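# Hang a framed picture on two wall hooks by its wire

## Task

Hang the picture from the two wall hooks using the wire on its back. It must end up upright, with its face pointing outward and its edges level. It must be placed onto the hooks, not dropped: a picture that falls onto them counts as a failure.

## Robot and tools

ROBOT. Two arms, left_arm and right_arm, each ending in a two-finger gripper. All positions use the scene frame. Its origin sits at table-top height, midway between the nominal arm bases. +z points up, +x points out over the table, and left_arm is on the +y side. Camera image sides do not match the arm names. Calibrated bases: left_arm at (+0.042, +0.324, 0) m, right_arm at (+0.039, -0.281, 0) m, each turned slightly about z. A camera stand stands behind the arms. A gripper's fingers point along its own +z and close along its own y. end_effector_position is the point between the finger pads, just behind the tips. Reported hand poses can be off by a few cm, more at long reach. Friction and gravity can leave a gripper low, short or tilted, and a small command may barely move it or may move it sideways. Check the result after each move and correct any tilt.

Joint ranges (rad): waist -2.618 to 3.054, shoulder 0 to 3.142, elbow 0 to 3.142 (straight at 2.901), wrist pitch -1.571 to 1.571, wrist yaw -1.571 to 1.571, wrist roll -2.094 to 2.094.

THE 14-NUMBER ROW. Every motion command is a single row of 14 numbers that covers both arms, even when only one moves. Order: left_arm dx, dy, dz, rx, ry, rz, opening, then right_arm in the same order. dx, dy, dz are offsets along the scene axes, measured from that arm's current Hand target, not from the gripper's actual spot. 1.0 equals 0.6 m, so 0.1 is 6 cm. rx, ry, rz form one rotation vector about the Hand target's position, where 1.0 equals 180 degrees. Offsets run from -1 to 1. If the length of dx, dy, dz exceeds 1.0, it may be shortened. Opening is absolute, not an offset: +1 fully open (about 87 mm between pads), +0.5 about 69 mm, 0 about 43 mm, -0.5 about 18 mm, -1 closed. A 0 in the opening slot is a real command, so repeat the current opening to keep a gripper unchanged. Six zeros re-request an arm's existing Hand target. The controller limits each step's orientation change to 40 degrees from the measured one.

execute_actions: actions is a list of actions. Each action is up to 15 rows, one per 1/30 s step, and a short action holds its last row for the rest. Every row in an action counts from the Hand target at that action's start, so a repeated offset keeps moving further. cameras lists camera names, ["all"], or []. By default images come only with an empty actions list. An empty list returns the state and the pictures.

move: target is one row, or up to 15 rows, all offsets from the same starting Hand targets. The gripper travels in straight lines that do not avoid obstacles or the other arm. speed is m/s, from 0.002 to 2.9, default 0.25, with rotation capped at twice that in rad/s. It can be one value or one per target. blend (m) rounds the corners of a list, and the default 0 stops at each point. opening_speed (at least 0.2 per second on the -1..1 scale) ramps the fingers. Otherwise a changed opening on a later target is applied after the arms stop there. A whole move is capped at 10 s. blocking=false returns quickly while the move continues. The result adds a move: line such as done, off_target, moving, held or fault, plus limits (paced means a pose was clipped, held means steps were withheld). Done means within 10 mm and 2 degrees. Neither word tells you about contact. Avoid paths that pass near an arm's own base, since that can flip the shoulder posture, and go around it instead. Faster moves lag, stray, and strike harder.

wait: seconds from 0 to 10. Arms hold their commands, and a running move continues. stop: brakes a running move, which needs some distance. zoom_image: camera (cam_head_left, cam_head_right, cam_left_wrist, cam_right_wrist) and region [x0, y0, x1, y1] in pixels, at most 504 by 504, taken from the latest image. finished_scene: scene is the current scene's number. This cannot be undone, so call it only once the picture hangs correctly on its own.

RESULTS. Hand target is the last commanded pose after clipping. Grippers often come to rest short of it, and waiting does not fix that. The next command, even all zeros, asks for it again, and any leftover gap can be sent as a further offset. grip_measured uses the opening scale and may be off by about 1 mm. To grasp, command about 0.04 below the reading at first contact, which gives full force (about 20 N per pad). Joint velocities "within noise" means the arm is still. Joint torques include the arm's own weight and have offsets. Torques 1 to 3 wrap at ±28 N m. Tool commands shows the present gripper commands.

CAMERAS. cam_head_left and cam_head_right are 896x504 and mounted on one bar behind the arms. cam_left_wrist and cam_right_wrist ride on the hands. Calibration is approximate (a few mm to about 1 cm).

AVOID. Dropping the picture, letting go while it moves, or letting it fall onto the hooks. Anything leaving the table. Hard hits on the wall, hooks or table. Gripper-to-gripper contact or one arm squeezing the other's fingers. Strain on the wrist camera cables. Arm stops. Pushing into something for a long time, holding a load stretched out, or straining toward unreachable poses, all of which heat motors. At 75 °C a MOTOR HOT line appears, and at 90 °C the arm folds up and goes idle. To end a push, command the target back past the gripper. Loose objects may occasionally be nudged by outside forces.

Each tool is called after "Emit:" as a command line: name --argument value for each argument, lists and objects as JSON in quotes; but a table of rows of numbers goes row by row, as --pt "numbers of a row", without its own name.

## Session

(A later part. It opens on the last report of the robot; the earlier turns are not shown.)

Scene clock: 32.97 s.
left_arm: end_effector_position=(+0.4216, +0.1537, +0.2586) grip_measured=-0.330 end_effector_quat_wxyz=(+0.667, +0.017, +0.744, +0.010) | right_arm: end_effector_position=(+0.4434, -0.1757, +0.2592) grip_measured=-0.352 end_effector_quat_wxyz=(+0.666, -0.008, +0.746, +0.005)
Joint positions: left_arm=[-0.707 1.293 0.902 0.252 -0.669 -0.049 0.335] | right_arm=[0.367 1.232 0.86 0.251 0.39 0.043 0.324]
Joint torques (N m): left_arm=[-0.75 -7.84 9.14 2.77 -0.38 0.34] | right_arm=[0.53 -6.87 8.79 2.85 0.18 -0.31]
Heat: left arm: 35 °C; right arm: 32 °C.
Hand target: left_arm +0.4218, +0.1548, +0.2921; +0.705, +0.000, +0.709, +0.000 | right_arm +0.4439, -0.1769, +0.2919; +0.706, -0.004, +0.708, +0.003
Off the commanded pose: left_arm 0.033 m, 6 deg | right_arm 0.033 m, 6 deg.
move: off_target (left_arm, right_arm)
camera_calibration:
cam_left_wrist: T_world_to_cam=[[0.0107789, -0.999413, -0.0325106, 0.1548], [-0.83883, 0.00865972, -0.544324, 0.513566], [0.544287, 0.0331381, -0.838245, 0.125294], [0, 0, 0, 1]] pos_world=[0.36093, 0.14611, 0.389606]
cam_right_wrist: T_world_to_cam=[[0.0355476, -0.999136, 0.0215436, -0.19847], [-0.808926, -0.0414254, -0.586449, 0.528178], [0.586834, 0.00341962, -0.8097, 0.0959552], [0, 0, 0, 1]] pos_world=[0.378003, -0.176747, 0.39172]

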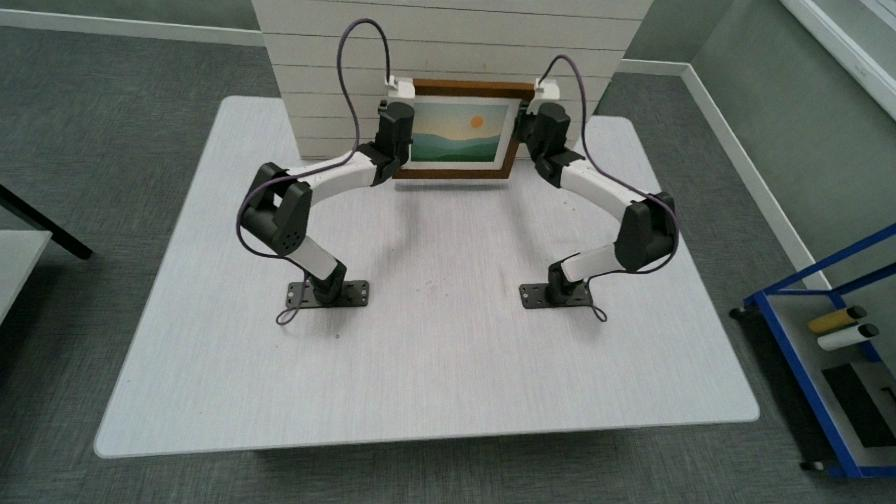

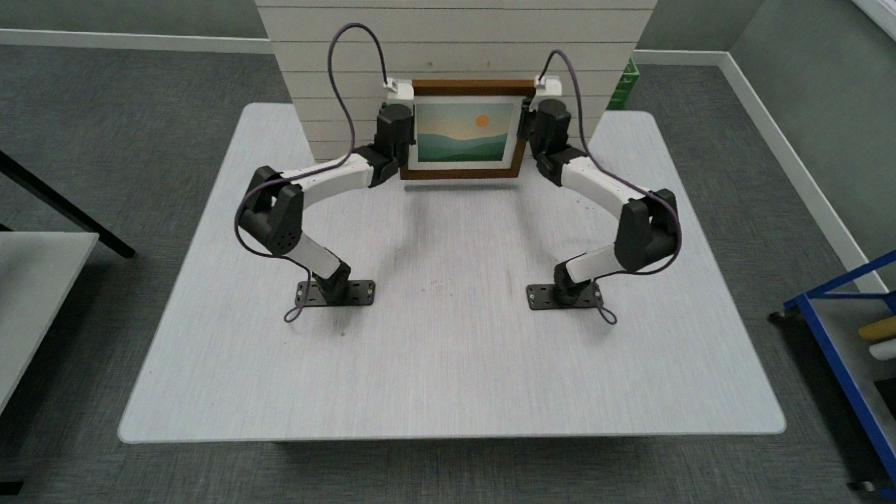

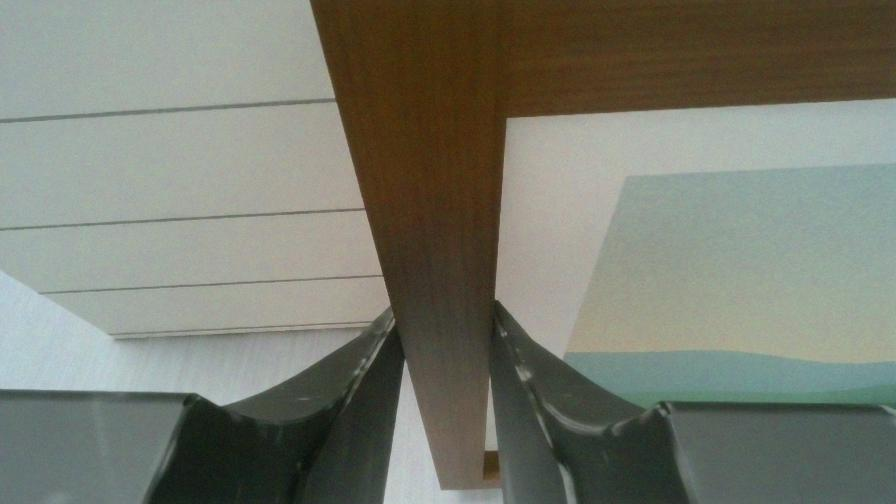

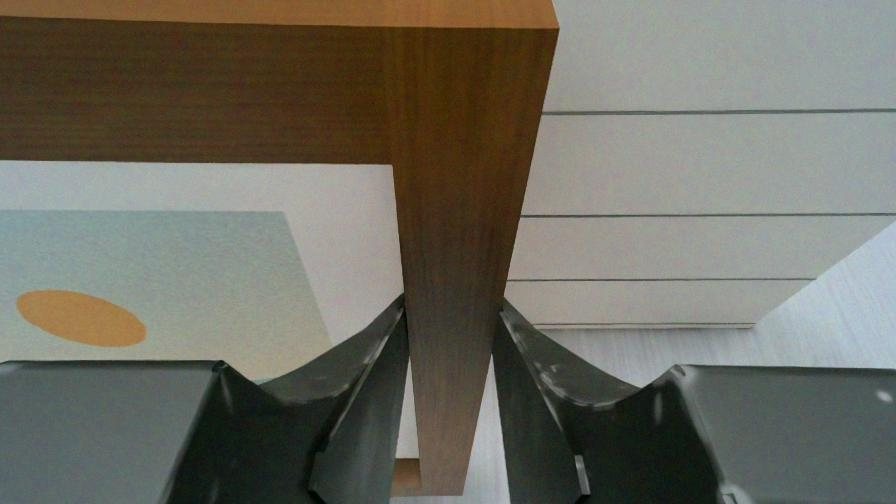

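Emit:
move --target '[0,0,0.22,0,-0.03,0,-0.6,0,0,0.22,0,-0.03,0,-0.6]' --cameras '["all"]' --speed 0.12

Scene clock: 35.47 s.
left_arm: end_effector_position=(+0.4217, +0.1558, +0.3917) grip_measured=-0.331 end_effector_quat_wxyz=(+0.711, +0.017, +0.703, +0.013) | right_arm: end_effector_position=(+0.4441, -0.1759, +0.3919) grip_measured=-0.352 end_effector_quat_wxyz=(+0.710, -0.009, +0.704, +0.004)
Joint positions: left_arm=[-0.717 1.288 1.301 0.003 -0.685 0.053 0.334] | right_arm=[0.374 1.239 1.274 -0.027 0.399 -0.01 0.324]
Joint torques (N m): left_arm=[-0.61 -4.82 12.4 2.43 -0.17 0.17] | right_arm=[0.36 -4.41 11.9 2.49 0.08 -0.22]
Heat: left arm: 35 °C; right arm: 33 °C.
Hand target: left_arm +0.4218, +0.1548, +0.4242; +0.738, +0.000, +0.675, +0.000 | right_arm +0.4439, -0.1770, +0.4239; +0.739, -0.004, +0.674, +0.003
Off the commanded pose: left_arm 0.032 m, 5 deg | right_arm 0.032 m, 5 deg.
move: off_target (left_arm, right_arm)
camera_calibration:
cam_left_wrist: T_world_to_cam=[[0.0164351, -0.999231, -0.0355916, 0.160024], [-0.766865, 0.0102445, -0.641726, 0.59368], [0.641598, 0.0378408, -0.766107, 0.166568], [0, 0, 0, 1]] pos_world=[0.345773, 0.147516, 0.514284]
cam_right_wrist: T_world_to_cam=[[0.0334743, -0.999073, 0.0270658, -0.202805], [-0.73297, -0.0429505, -0.678904, 0.608852], [0.679437, 0.00288741, -0.733728, 0.132012], [0, 0, 0, 1]] pos_world=[0.363365, -0.176848, 0.515702]

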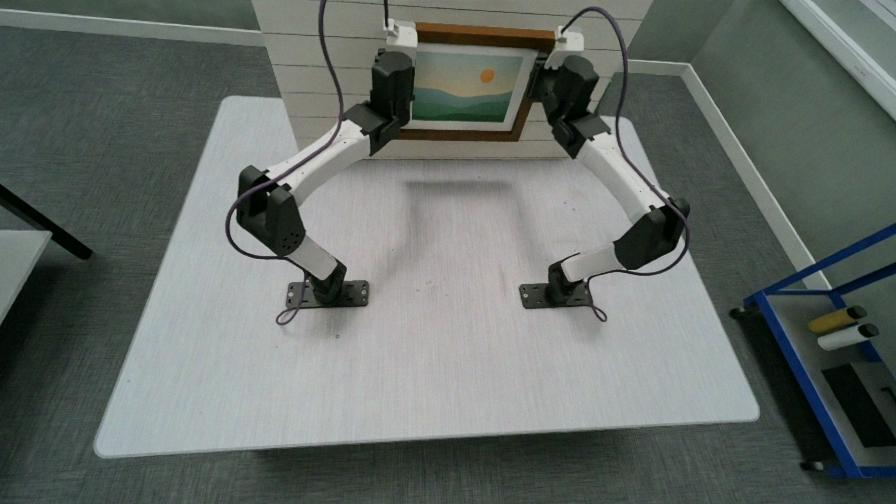

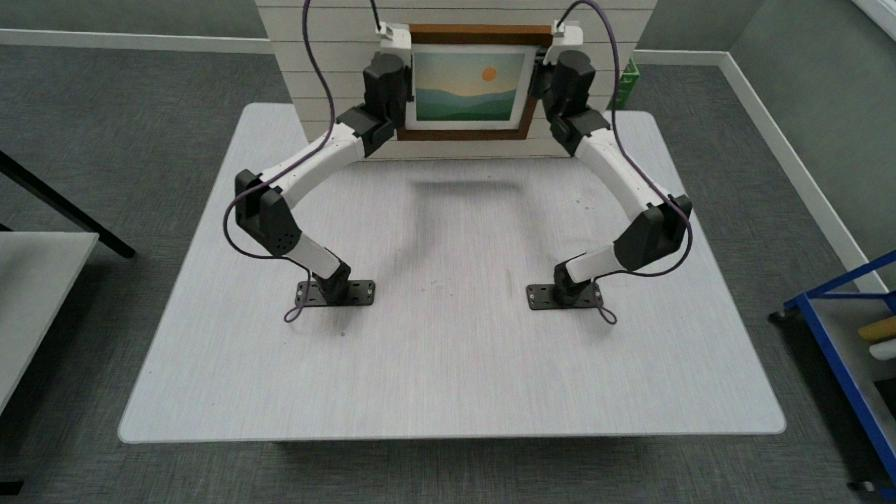

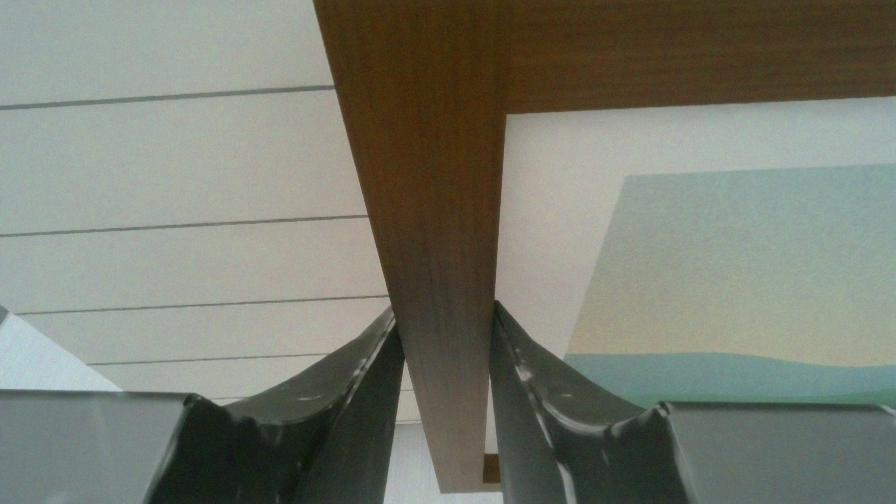

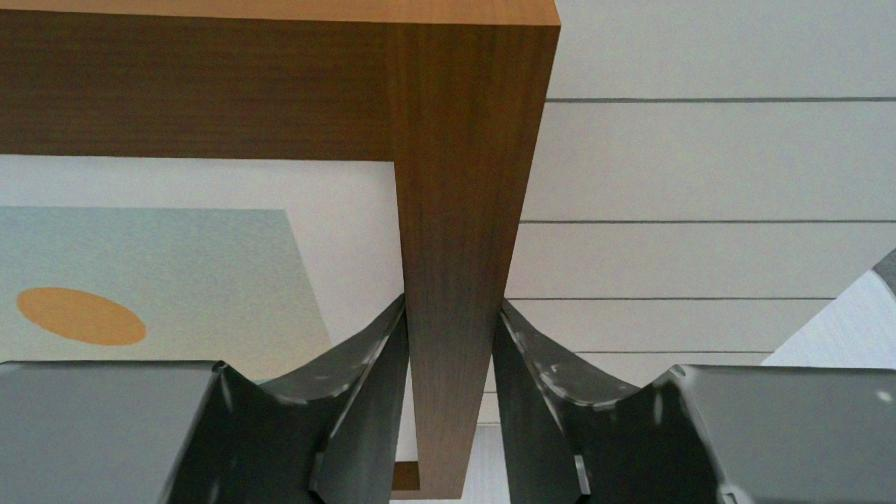

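Emit:
move --target '[0.1,0.023,0,0,0.012,0,-0.6,0.1,0.023,0,0,0.012,0,-0.6]' --cameras '["all"]' --speed 0.08

Emit:
zoom_image --camera "cam_head_right" --region '[360, 0, 600, 160]'

Scene clock: 39.07 s.
left_arm: end_effector_position=(+0.4776, +0.1700, +0.3860) grip_measured=-0.331 end_effector_quat_wxyz=(+0.692, +0.013, +0.722, +0.017) | right_arm: end_effector_position=(+0.5006, -0.1620, +0.3868) grip_measured=-0.351 end_effector_quat_wxyz=(+0.692, -0.006, +0.722, -0.001)
Joint positions: left_arm=[-0.564 1.447 1.46 -0.063 -0.546 0.017 0.334] | right_arm=[0.345 1.469 1.482 -0.059 0.382 0.007 0.325]
Joint torques (N m): left_arm=[0.29 -6.2 13.19 2.51 0.04 0.13] | right_arm=[-0.65 -6.49 12.77 2.59 -0.11 -0.2]
Heat: left arm: 36 °C; right arm: 34 °C.
Hand target: left_arm +0.4818, +0.1687, +0.4242; +0.725, +0.000, +0.688, +0.000 | right_arm +0.5039, -0.1632, +0.4241; +0.726, -0.004, +0.688, +0.003
Off the commanded pose: left_arm 0.038 m, 6 deg | right_arm 0.037 m, 6 deg.
move: off_target (left_arm, right_arm)
camera_calibration:
cam_left_wrist: T_world_to_cam=[[0.0279196, -0.998955, -0.0361979, 0.167902], [-0.800728, -0.000673213, -0.599027, 0.634337], [0.598377, 0.0457093, -0.79991, 0.158119], [0, 0, 0, 1]] pos_world=[0.408629, 0.160926, 0.512544]
cam_right_wrist: T_world_to_cam=[[0.0232322, -0.999277, 0.0301104, -0.186699], [-0.766533, -0.0371398, -0.64113, 0.650465], [0.641784, -0.00818575, -0.766842, 0.119763], [0, 0, 0, 1]] pos_world=[0.426078, -0.161425, 0.514493]

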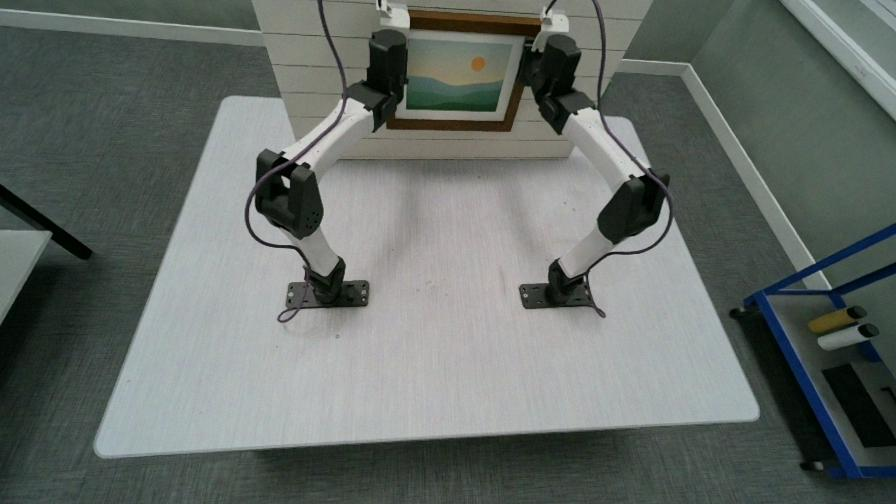

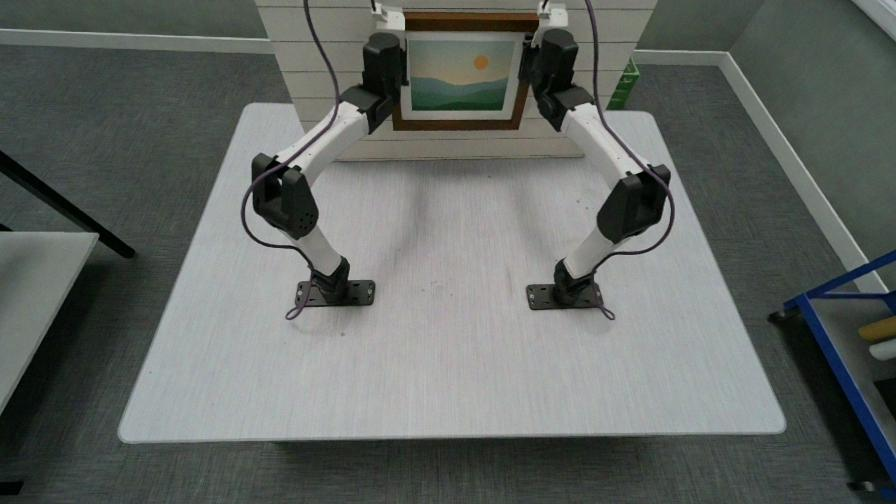

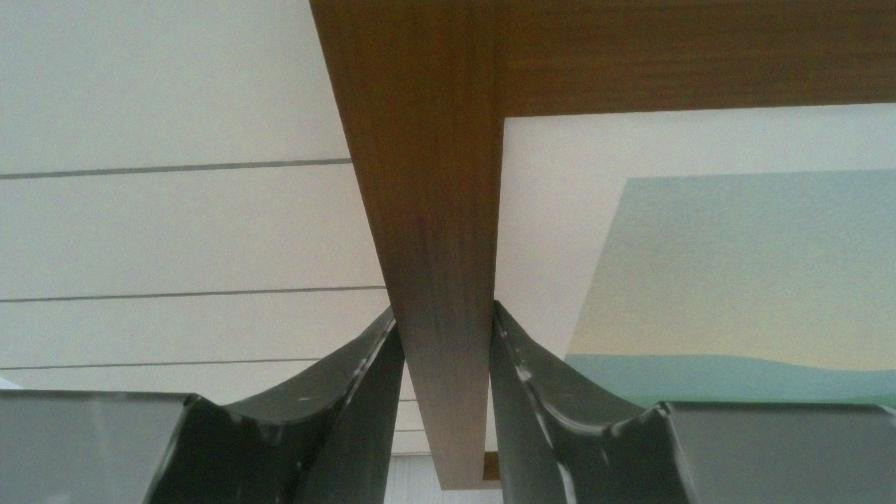

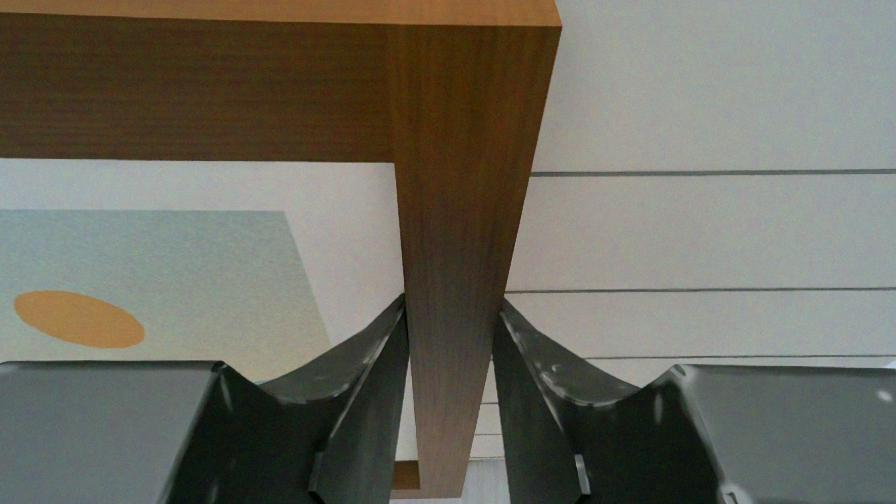

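Scaled by 2.100.

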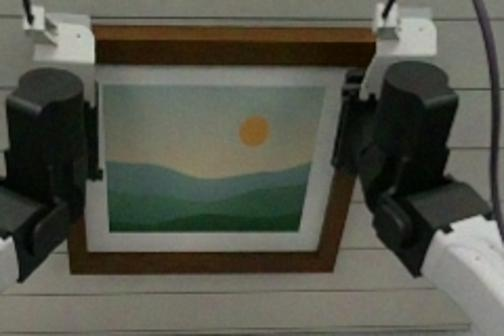

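Emit:
move --target '[0.035,0,0.012,0,-0.004,0,-0.6,0.035,0,0.012,0,-0.004,0,-0.6]' --speed 0.05

Emit:
move --target '[0.02,0,0,0,0,0,-0.6,0.02,0,0,0,0,0,-0.6]' --speed 0.04 --cameras '["cam_head_left","cam_left_wrist","cam_right_wrist"]'

Scene clock: 40.73 s.
left_arm: end_effector_position=(+0.4979, +0.1699, +0.3915) grip_measured=-0.331 end_effector_quat_wxyz=(+0.694, +0.011, +0.720, +0.016) | right_arm: end_effector_position=(+0.5205, -0.1624, +0.3931) grip_measured=-0.351 end_effector_quat_wxyz=(+0.694, -0.004, +0.720, -0.001)
Joint positions: left_arm=[-0.532 1.515 1.539 -0.067 -0.514 0.017 0.334] | right_arm=[0.322 1.541 1.568 -0.067 0.36 0.007 0.325]
Joint torques (N m): left_arm=[0.35 -6.69 13.15 2.62 0.04 0.17] | right_arm=[-0.65 -6.95 12.66 2.67 -0.12 -0.24]
Heat: left arm: 36 °C; right arm: 35 °C.
Hand target: left_arm +0.5028, +0.1686, +0.4313; +0.729, +0.000, +0.684, +0.000 | right_arm +0.5249, -0.1631, +0.4312; +0.730, -0.004, +0.683, +0.003
Off the commanded pose: left_arm 0.040 m, 6 deg | right_arm 0.038 m, 6 deg.
move: off_target (left_arm, right_arm)

Scene clock: 41.60 s.
left_arm: end_effector_position=(+0.4990, +0.1721, +0.3918) grip_measured=-0.331 end_effector_quat_wxyz=(+0.687, +0.011, +0.727, +0.020) | right_arm: end_effector_position=(+0.5241, -0.1645, +0.3935) grip_measured=-0.350 end_effector_quat_wxyz=(+0.688, -0.006, +0.726, -0.003)
Joint positions: left_arm=[-0.527 1.527 1.571 -0.108 -0.516 0.012 0.334] | right_arm=[0.313 1.56 1.606 -0.103 0.352 0.007 0.325]
Joint torques (N m): left_arm=[1.28 -4.81 13.14 3.08 0.23 0.2] | right_arm=[-0.92 -5.56 12.6 3.06 -0.15 -0.23]
Heat: left arm: 37 °C; right arm: 35 °C.
Hand target: left_arm +0.5148, +0.1685, +0.4313; +0.729, +0.000, +0.684, +0.000 | right_arm +0.5369, -0.1632, +0.4313; +0.730, -0.004, +0.683, +0.003
Off the commanded pose: left_arm 0.043 m, 7 deg | right_arm 0.040 m, 7 deg.
move: off_target (left_arm, right_arm)
camera_calibration:
cam_left_wrist: T_world_to_cam=[[0.0345813, -0.998683, -0.0379077, 0.166769], [-0.808857, -0.00568991, -0.587978, 0.655503], [0.586987, 0.050995, -0.807988, 0.157786], [0, 0, 0, 1]] pos_world=[0.431823, 0.162233, 0.519233]
cam_right_wrist: T_world_to_cam=[[0.020496, -0.999263, 0.0324496, -0.189481], [-0.773337, -0.0364161, -0.632948, 0.673217], [0.633664, -0.0121216, -0.773514, 0.116032], [0, 0, 0, 1]] pos_world=[0.450982, -0.163419, 0.522012]
Images, in order (width x height): cam_head_left 896x504, cam_left_wrist 896x504, cam_right_wrist 896x504.

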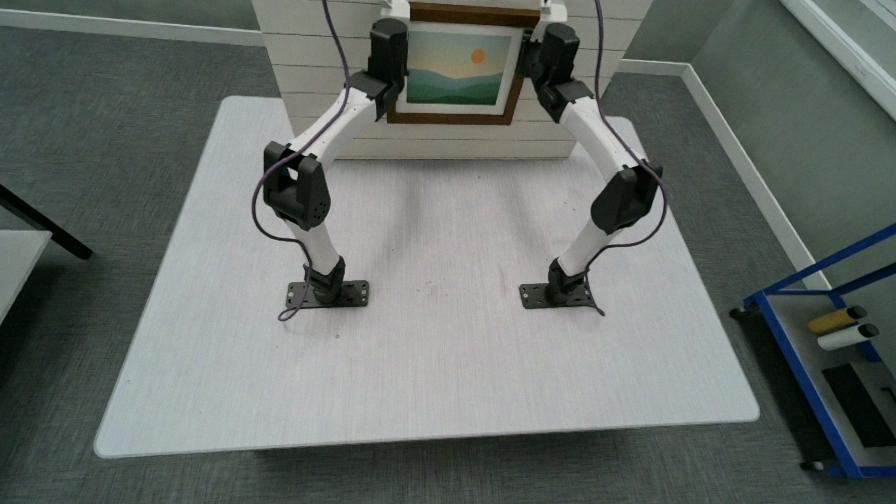

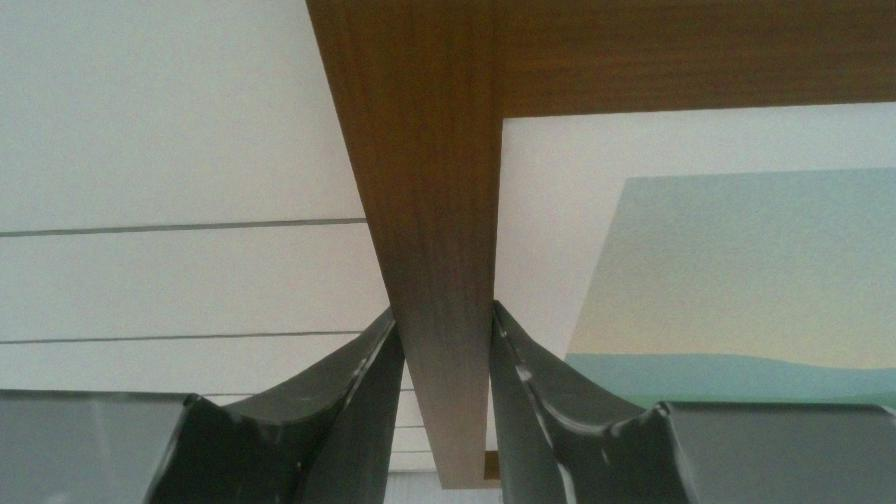

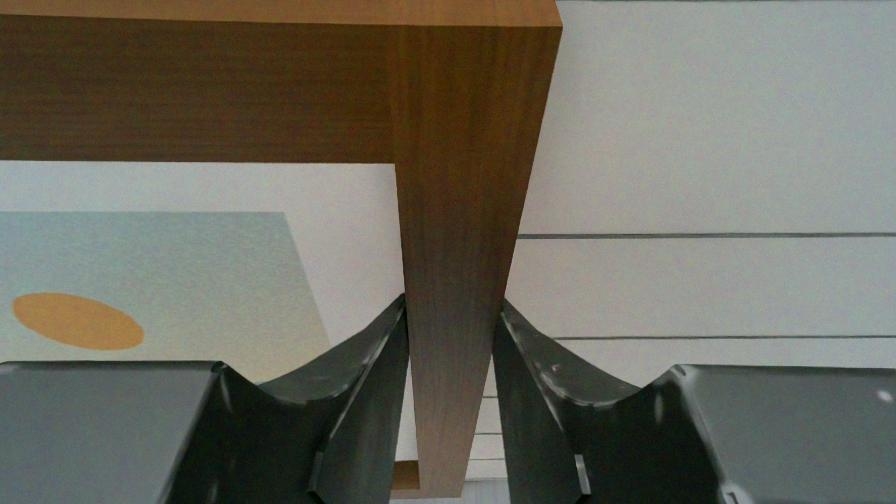

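Emit:
move --target '[-0.01,0,-0.06,0,0,0,-0.6,-0.01,0,-0.06,0,0,0,-0.6]' --speed 0.04

Emit:
move --target '[0,0,-0.03,0,0,0,-0.6,0,0,-0.03,0,0,0,-0.6]' --speed 0.04

Emit:
move --target '[0,0,-0.03,0,0,0,-0.6,0,0,-0.03,0,0,0,-0.6]' --speed 0.04 --cameras '["cam_head_left","cam_head_right"]'

Scene clock: 44.33 s.
left_arm: end_effector_position=(+0.5000, +0.1723, +0.3887) grip_measured=-0.335 end_effector_quat_wxyz=(+0.711, +0.003, +0.703, +0.012) | right_arm: end_effector_position=(+0.5247, -0.1651, +0.3878) grip_measured=-0.350 end_effector_quat_wxyz=(+0.712, -0.003, +0.702, -0.001)
Joint positions: left_arm=[-0.527 1.498 1.459 0.053 -0.516 0.028 0.332] | right_arm=[0.313 1.528 1.481 0.063 0.352 -0.011 0.325]
Joint torques (N m): left_arm=[0.79 -5.12 7.79 2.78 0.2 0.05] | right_arm=[-0.54 -5.93 7.31 2.77 -0.14 -0.06]
Heat: left arm: 38 °C; right arm: 36 °C.
Hand target: left_arm +0.5087, +0.1686, +0.3953; +0.730, +0.000, +0.684, +0.000 | right_arm +0.5309, -0.1632, +0.3952; +0.730, -0.004, +0.683, +0.003
Off the commanded pose: left_arm 0.012 m, 3 deg | right_arm 0.010 m, 3 deg.
move: off_target (left_arm, right_arm)

Scene clock: 45.20 s.
left_arm: end_effector_position=(+0.5003, +0.1725, +0.3775) grip_measured=-0.336 end_effector_quat_wxyz=(+0.718, +0.003, +0.696, +0.012) | right_arm: end_effector_position=(+0.5248, -0.1649, +0.3739) grip_measured=-0.350 end_effector_quat_wxyz=(+0.717, -0.002, +0.697, +0.001)
Joint positions: left_arm=[-0.527 1.485 1.381 0.142 -0.515 0.039 0.332] | right_arm=[0.313 1.516 1.401 0.144 0.351 -0.012 0.325]
Joint torques (N m): left_arm=[0.79 -4.62 7.6 2.61 0.21 -0.06] | right_arm=[-0.53 -5.6 7.28 2.67 -0.13 -0.04]
Heat: left arm: 38 °C; right arm: 36 °C.
Hand target: left_arm +0.5088, +0.1685, +0.3772; +0.729, +0.000, +0.684, +0.000 | right_arm +0.5309, -0.1632, +0.3773; +0.730, -0.003, +0.683, +0.003
Off the commanded pose: left_arm 0.009 m, 2 deg | right_arm 0.007 m, 2 deg.
move: done

Scene clock: 46.07 s.
left_arm: end_effector_position=(+0.5007, +0.1723, +0.3617) grip_measured=-0.336 end_effector_quat_wxyz=(+0.721, +0.002, +0.693, +0.012) | right_arm: end_effector_position=(+0.5247, -0.1648, +0.3578) grip_measured=-0.350 end_effector_quat_wxyz=(+0.719, -0.002, +0.695, +0.001)
Joint positions: left_arm=[-0.527 1.48 1.305 0.22 -0.515 0.041 0.332] | right_arm=[0.313 1.509 1.325 0.219 0.35 -0.013 0.325]
Joint torques (N m): left_arm=[0.8 -4.46 7.65 2.53 0.21 -0.09] | right_arm=[-0.54 -5.35 7.31 2.64 -0.14 -0.04]
Heat: left arm: 38 °C; right arm: 36 °C.
Hand target: left_arm +0.5088, +0.1685, +0.3593; +0.729, +0.000, +0.684, +0.000 | right_arm +0.5309, -0.1632, +0.3592; +0.730, -0.004, +0.683, +0.003
Off the commanded pose: left_arm 0.009 m, 2 deg | right_arm 0.007 m, 2 deg.
move: done
Images, in order (width x height): cam_head_left 896x504, cam_head_right 896x504.

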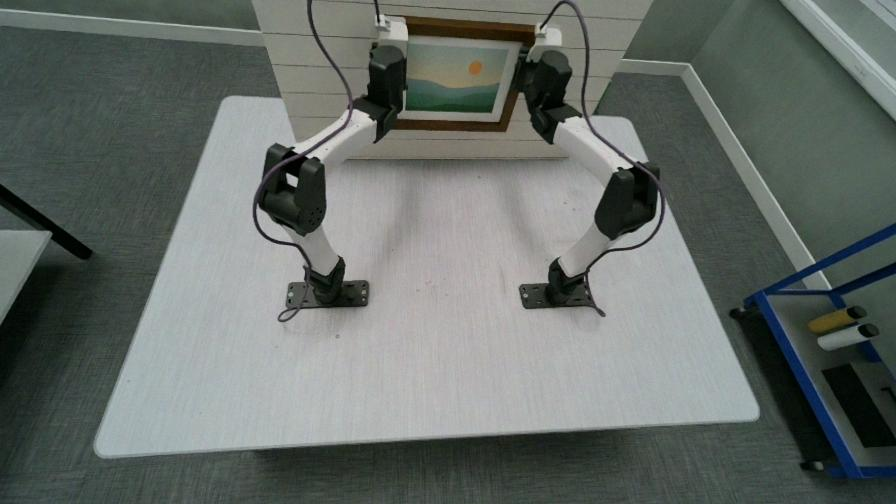

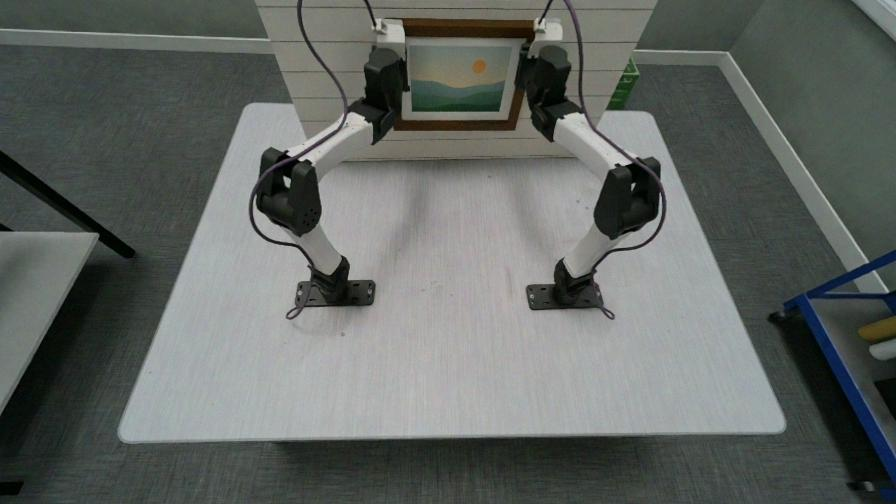

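Emit:
move --target '[0,0,-0.02,0,0.01,0,-0.6,0,0,-0.02,0,0.01,0,-0.6]' --speed 0.04

Emit:
move --target '[0,0,-0.02,0,0.01,0,-0.6,0,0,-0.02,0,0.01,0,-0.6]' --speed 0.04

Emit:
move --target '[0,0,-0.015,0,0,0,-0.6,0,0,-0.015,0,0,0,-0.6]' --speed 0.04

Scene clock: 47.83 s.
left_arm: end_effector_position=(+0.5004, +0.1721, +0.3515) grip_measured=-0.336 end_effector_quat_wxyz=(+0.715, +0.002, +0.699, +0.011) | right_arm: end_effector_position=(+0.5243, -0.1648, +0.3496) grip_measured=-0.350 end_effector_quat_wxyz=(+0.714, -0.003, +0.700, +0.001)
Joint positions: left_arm=[-0.527 1.48 1.282 0.223 -0.515 0.032 0.332] | right_arm=[0.313 1.509 1.307 0.222 0.35 -0.009 0.325]
Joint torques (N m): left_arm=[0.95 -4.26 8.5 2.34 0.21 -0.16] | right_arm=[-0.66 -5.11 7.84 2.45 -0.14 0.04]
Heat: left arm: 38 °C; right arm: 36 °C.
Hand target: left_arm +0.5087, +0.1685, +0.3473; +0.719, +0.000, +0.695, +0.000 | right_arm +0.5309, -0.1632, +0.3473; +0.719, -0.004, +0.695, +0.003
Off the commanded pose: left_arm 0.010 m, 1 deg | right_arm 0.007 m, 1 deg.
move: done

Scene clock: 48.63 s.
left_arm: end_effector_position=(+0.5007, +0.1716, +0.3415) grip_measured=-0.336 end_effector_quat_wxyz=(+0.707, +0.001, +0.707, +0.011) | right_arm: end_effector_position=(+0.5241, -0.1644, +0.3402) grip_measured=-0.350 end_effector_quat_wxyz=(+0.706, -0.002, +0.708, +0.002)
Joint positions: left_arm=[-0.527 1.484 1.27 0.214 -0.516 0.017 0.332] | right_arm=[0.313 1.511 1.292 0.217 0.35 0.001 0.325]
Joint torques (N m): left_arm=[1.11 -4.34 8.58 2.24 0.23 -0.2] | right_arm=[-0.79 -4.97 8.09 2.34 -0.14 0.04]
Heat: left arm: 38 °C; right arm: 36 °C.
Hand target: left_arm +0.5087, +0.1686, +0.3354; +0.708, +0.000, +0.707, +0.000 | right_arm +0.5308, -0.1632, +0.3352; +0.708, -0.003, +0.706, +0.003
Off the commanded pose: left_arm 0.011 m, 1 deg | right_arm 0.008 m, 0 deg.
move: off_target (left_arm)

Scene clock: 49.40 s.
left_arm: end_effector_position=(+0.5007, +0.1710, +0.3245) grip_measured=-0.336 end_effector_quat_wxyz=(+0.697, +0.002, +0.717, +0.012) | right_arm: end_effector_position=(+0.5241, -0.1641, +0.3233) grip_measured=-0.350 end_effector_quat_wxyz=(+0.696, -0.002, +0.718, +0.001)
Joint positions: left_arm=[-0.527 1.489 1.236 0.221 -0.516 0.005 0.332] | right_arm=[0.313 1.516 1.258 0.225 0.35 0.01 0.325]
Joint torques (N m): left_arm=[1.11 -4.85 8.46 2.55 0.22 -0.06] | right_arm=[-0.76 -5.39 8.13 2.61 -0.13 -0.04]
Heat: left arm: 38 °C; right arm: 36 °C.
Hand target: left_arm +0.5087, +0.1686, +0.3263; +0.708, +0.000, +0.707, +0.000 | right_arm +0.5309, -0.1632, +0.3262; +0.708, -0.003, +0.706, +0.003
Off the commanded pose: left_arm 0.009 m, 2 deg | right_arm 0.007 m, 2 deg.
move: done

Emit:
move --target '[0,0,-0.02,0,0,0,-0.6,0,0,-0.02,0,0,0,-0.6]' --speed 0.03

Emit:
move --target '[0,0,-0.015,0,0,0,-0.6,0,0,-0.015,0,0,0,-0.6]' --speed 0.03 --cameras '["all"]'

Scene clock: 50.90 s.
left_arm: end_effector_position=(+0.5014, +0.1709, +0.3208) grip_measured=-0.336 end_effector_quat_wxyz=(+0.705, -0.002, +0.709, +0.009) | right_arm: end_effector_position=(+0.5247, -0.1643, +0.3209) grip_measured=-0.350 end_effector_quat_wxyz=(+0.706, -0.001, +0.708, +0.002)
Joint positions: left_arm=[-0.527 1.489 1.198 0.285 -0.518 0.006 0.332] | right_arm=[0.313 1.515 1.22 0.291 0.352 0.003 0.325]
Joint torques (N m): left_arm=[1.09 -4.57 7.83 2.38 0.25 -0.07] | right_arm=[-0.79 -5.01 7.32 2.43 -0.15 0.04]
Heat: left arm: 38 °C; right arm: 36 °C.
Hand target: left_arm +0.5087, +0.1686, +0.3142; +0.708, +0.000, +0.707, +0.000 | right_arm +0.5309, -0.1632, +0.3143; +0.708, -0.003, +0.706, +0.003
Off the commanded pose: left_arm 0.010 m, 1 deg | right_arm 0.009 m, 1 deg.
move: done

Scene clock: 51.77 s.
left_arm: end_effector_position=(+0.5017, +0.1711, +0.3201) grip_measured=-0.336 end_effector_quat_wxyz=(+0.713, -0.005, +0.701, +0.007) | right_arm: end_effector_position=(+0.5247, -0.1647, +0.3202) grip_measured=-0.351 end_effector_quat_wxyz=(+0.714, -0.001, +0.700, +0.002)
Joint positions: left_arm=[-0.527 1.488 1.171 0.338 -0.519 0.012 0.332] | right_arm=[0.313 1.512 1.191 0.344 0.352 -0.005 0.325]
Joint torques (N m): left_arm=[1.07 -4.15 7.3 2.21 0.26 -0.13] | right_arm=[-0.77 -4.56 6.89 2.22 -0.16 0.11]
Heat: left arm: 38 °C; right arm: 36 °C.
Hand target: left_arm +0.5088, +0.1685, +0.3052; +0.708, +0.000, +0.707, +0.000 | right_arm +0.5309, -0.1632, +0.3053; +0.708, -0.003, +0.706, +0.003
Off the commanded pose: left_arm 0.017 m, 1 deg | right_arm 0.016 m, 1 deg.
move: off_target (left_arm, right_arm)
camera_calibration:
cam_left_wrist: T_world_to_cam=[[0.0387966, -0.999231, 0.00570312, 0.147041], [-0.762785, -0.0333021, -0.645794, 0.615672], [0.645487, 0.0207044, -0.76349, 0.0599716], [0, 0, 0, 1]] pos_world=[0.42521, 0.166189, 0.442547]
cam_right_wrist: T_world_to_cam=[[0.0195878, -0.999636, 0.0185356, -0.182436], [-0.72435, -0.0269675, -0.688905, 0.620988], [0.689154, 0.0000678053, -0.724615, 0.0161395], [0, 0, 0, 1]] pos_world=[0.442264, -0.165624, 0.442878]

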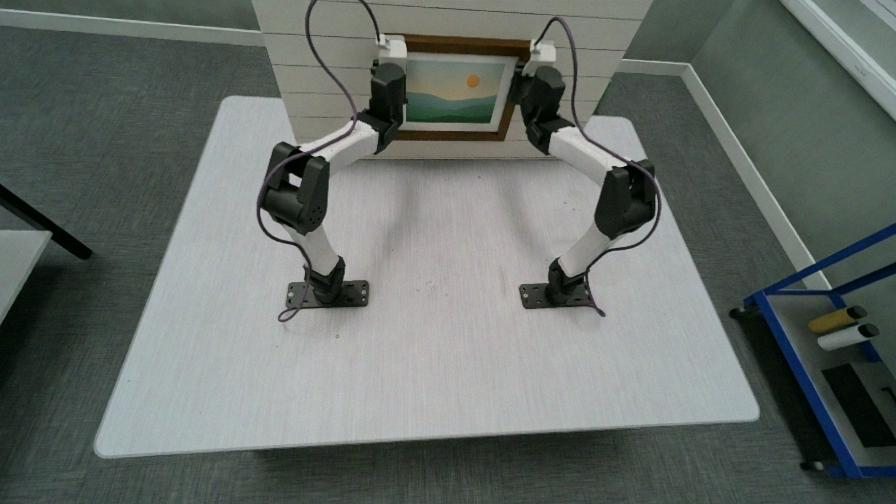

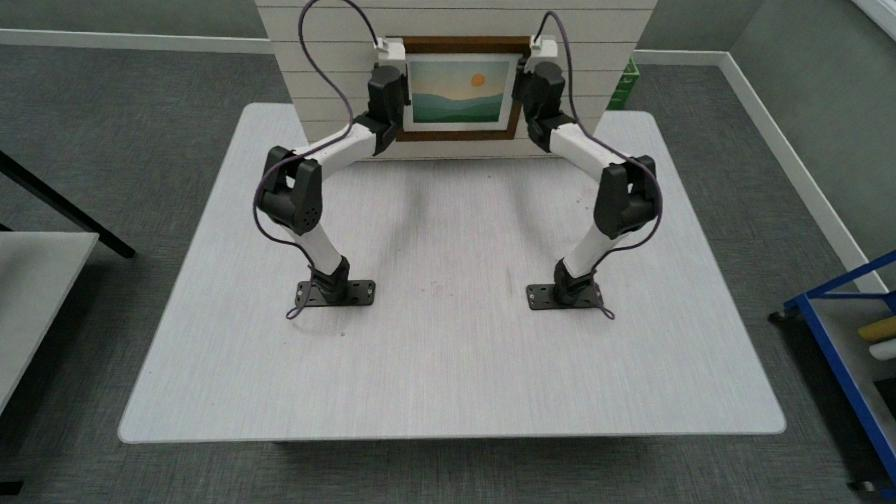

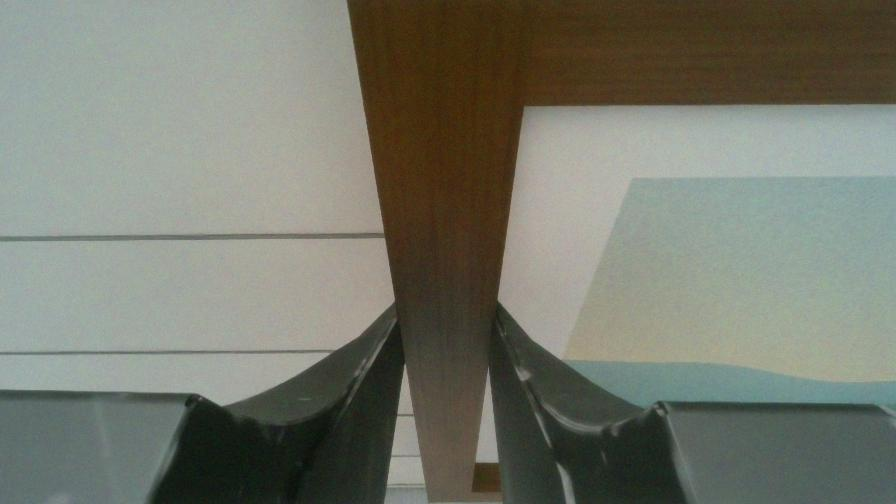

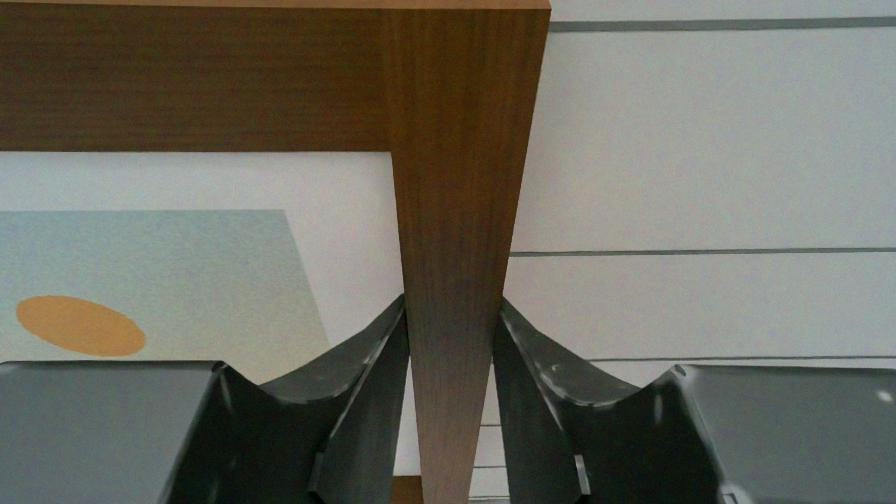

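Emit:
move --target '[-0.04,0,0.0,0,0,0,-0.6,-0.04,0,0.0,0,0,0,-0.6]' --speed 0.03

Emit:
wait --seconds 0.3 --cameras '["cam_left_wrist","cam_right_wrist"]'

Scene clock: 56.30 s.
left_arm: end_effector_position=(+0.4921, +0.1686, +0.3162) grip_measured=-0.336 end_effector_quat_wxyz=(+0.720, -0.002, +0.694, -0.001) | right_arm: end_effector_position=(+0.5122, -0.1626, +0.3188) grip_measured=-0.355 end_effector_quat_wxyz=(+0.722, -0.002, +0.691, +0.010)
Joint positions: left_arm=[-0.542 1.456 1.107 0.39 -0.519 0.016 0.332] | right_arm=[0.326 1.467 1.12 0.393 0.352 -0.006 0.323]
Joint torques (N m): left_arm=[-0.76 -8.09 6.74 1.69 -0.12 -0.15] | right_arm=[0.44 -7.24 6.24 1.65 0.08 0.1]
Heat: left arm: 38 °C; right arm: 35 °C.
Hand target: left_arm +0.4848, +0.1686, +0.3053; +0.708, +0.000, +0.707, +0.000 | right_arm +0.5068, -0.1631, +0.3052; +0.708, -0.004, +0.706, +0.003
Off the commanded pose: left_arm 0.013 m, 2 deg | right_arm 0.014 m, 2 deg.
move: off_target (left_arm, right_arm)

Scene clock: 56.60 s.
left_arm: end_effector_position=(+0.4921, +0.1686, +0.3162) grip_measured=-0.336 end_effector_quat_wxyz=(+0.720, -0.002, +0.694, -0.001) | right_arm: end_effector_position=(+0.5122, -0.1626, +0.3188) grip_measured=-0.355 end_effector_quat_wxyz=(+0.722, -0.002, +0.691, +0.010)
Joint positions: left_arm=[-0.542 1.456 1.107 0.39 -0.519 0.016 0.332] | right_arm=[0.326 1.467 1.12 0.393 0.352 -0.006 0.323]
Joint torques (N m): left_arm=[-0.73 -8.06 6.69 1.62 -0.13 -0.15] | right_arm=[0.46 -7.23 6.27 1.65 0.08 0.11]
Heat: left arm: 38 °C; right arm: 35 °C.
Hand target: left_arm +0.4848, +0.1687, +0.3053; +0.708, +0.000, +0.707, +0.000 | right_arm +0.5068, -0.1631, +0.3054; +0.708, -0.004, +0.706, +0.003
Tool commands: left_gripper/opening=-0.6 right_gripper/opening=-0.6
Off the commanded pose: left_arm 0.013 m, 2 deg | right_arm 0.014 m, 2 deg.
wait: 0.30 s; at rest by 0.17 s
camera_calibration:
cam_left_wrist: T_world_to_cam=[[0.0238697, -0.99963, 0.0130672, 0.150032], [-0.751307, -0.0265601, -0.659418, 0.603191], [0.659521, 0.00592258, -0.751663, 0.05518], [0, 0, 0, 1]] pos_world=[0.413208, 0.16567, 0.437271]
cam_right_wrist: T_world_to_cam=[[0.0321599, -0.999423, 0.0109387, -0.184093], [-0.708021, -0.0305051, -0.705532, 0.60735], [0.705459, 0.014945, -0.708593, 0.0127263], [0, 0, 0, 1]] pos_world=[0.426959, -0.165649, 0.439537]
Images, in order (width x height): cam_left_wrist 896x504, cam_right_wrist 896x504.

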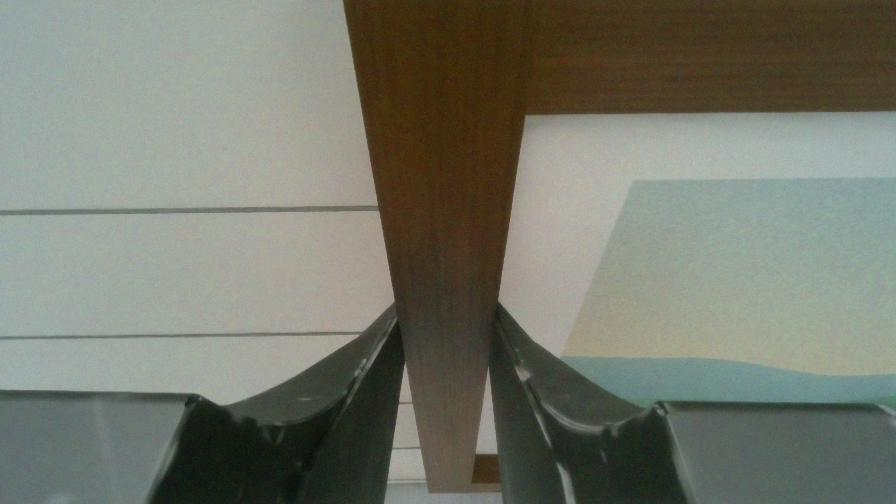

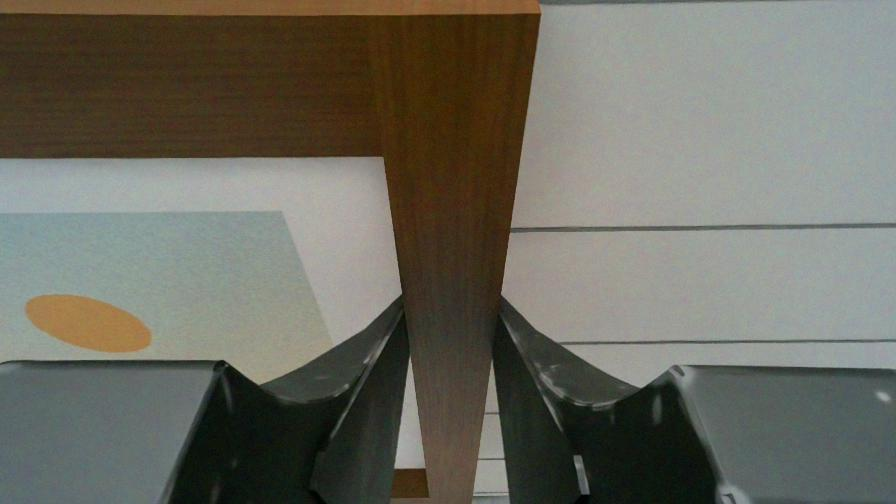

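Emit:
move --target '[0.033,0,0.006,0,0,0,-0.6,0.033,0,0.006,0,0,0,-0.6]' --speed 0.04 --cameras '["cam_head_right","cam_left_wrist","cam_right_wrist"]'

Scene clock: 58.07 s.
left_arm: end_effector_position=(+0.4991, +0.1703, +0.3174) grip_measured=-0.336 end_effector_quat_wxyz=(+0.719, -0.005, +0.695, +0.002) | right_arm: end_effector_position=(+0.5205, -0.1626, +0.3189) grip_measured=-0.355 end_effector_quat_wxyz=(+0.720, -0.002, +0.694, +0.008)
Joint positions: left_arm=[-0.531 1.479 1.135 0.382 -0.516 0.015 0.332] | right_arm=[0.319 1.498 1.156 0.381 0.348 -0.006 0.323]
Joint torques (N m): left_arm=[0.88 -4.56 10.3 1.63 0.17 -0.16] | right_arm=[-0.87 -4.57 10.13 1.7 -0.09 0.11]
Heat: left arm: 38 °C; right arm: 35 °C.
Hand target: left_arm +0.5046, +0.1686, +0.3089; +0.708, +0.000, +0.707, +0.000 | right_arm +0.5266, -0.1631, +0.3088; +0.708, -0.004, +0.706, +0.003
Off the commanded pose: left_arm 0.010 m, 2 deg | right_arm 0.012 m, 2 deg.
move: off_target (right_arm)
camera_calibration:
cam_left_wrist: T_world_to_cam=[[0.0326828, -0.999396, 0.0118004, 0.147455], [-0.752771, -0.0323809, -0.657485, 0.610437], [0.65747, 0.0126055, -0.753375, 0.0518386], [0, 0, 0, 1]] pos_world=[0.420618, 0.166479, 0.438667]
cam_right_wrist: T_world_to_cam=[[0.0284817, -0.999504, 0.0134003, -0.183182], [-0.71288, -0.0297078, -0.700657, 0.614493], [0.700708, 0.0104031, -0.713373, 0.0101565], [0, 0, 0, 1]] pos_world=[0.43616, -0.164942, 0.440249]
Images, in order (width x height): cam_head_right 896x504, cam_left_wrist 896x504, cam_right_wrist 896x504.

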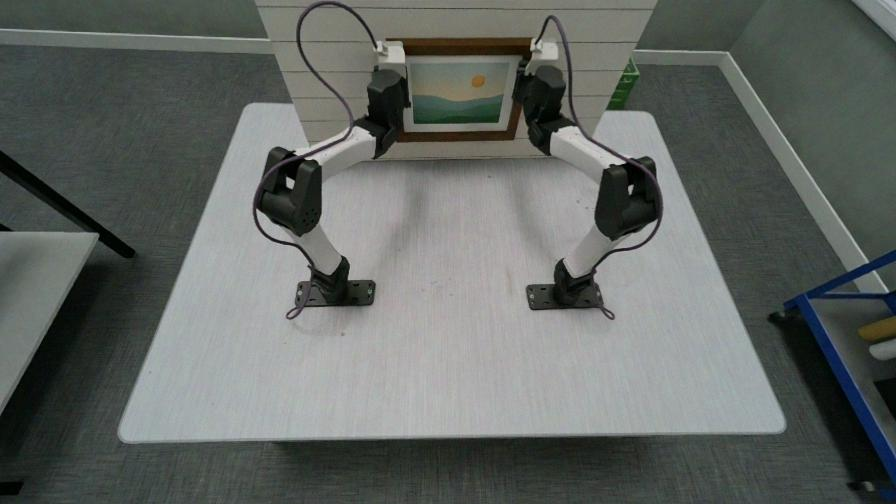

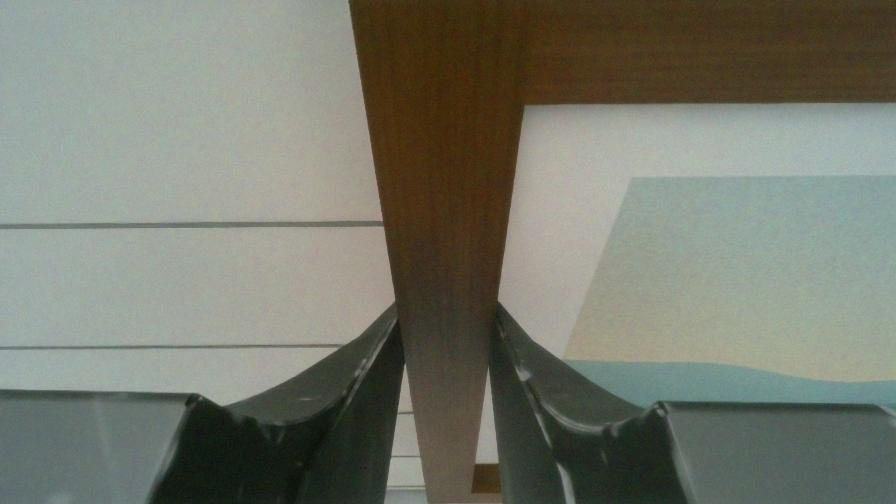

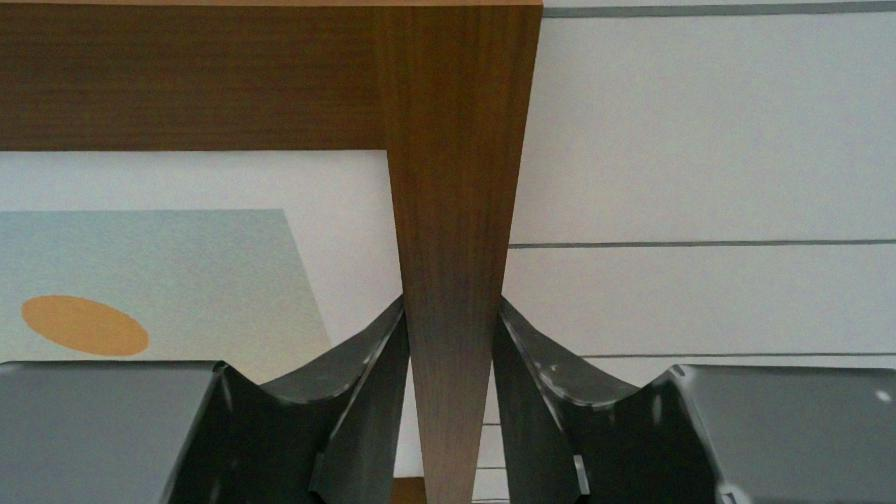

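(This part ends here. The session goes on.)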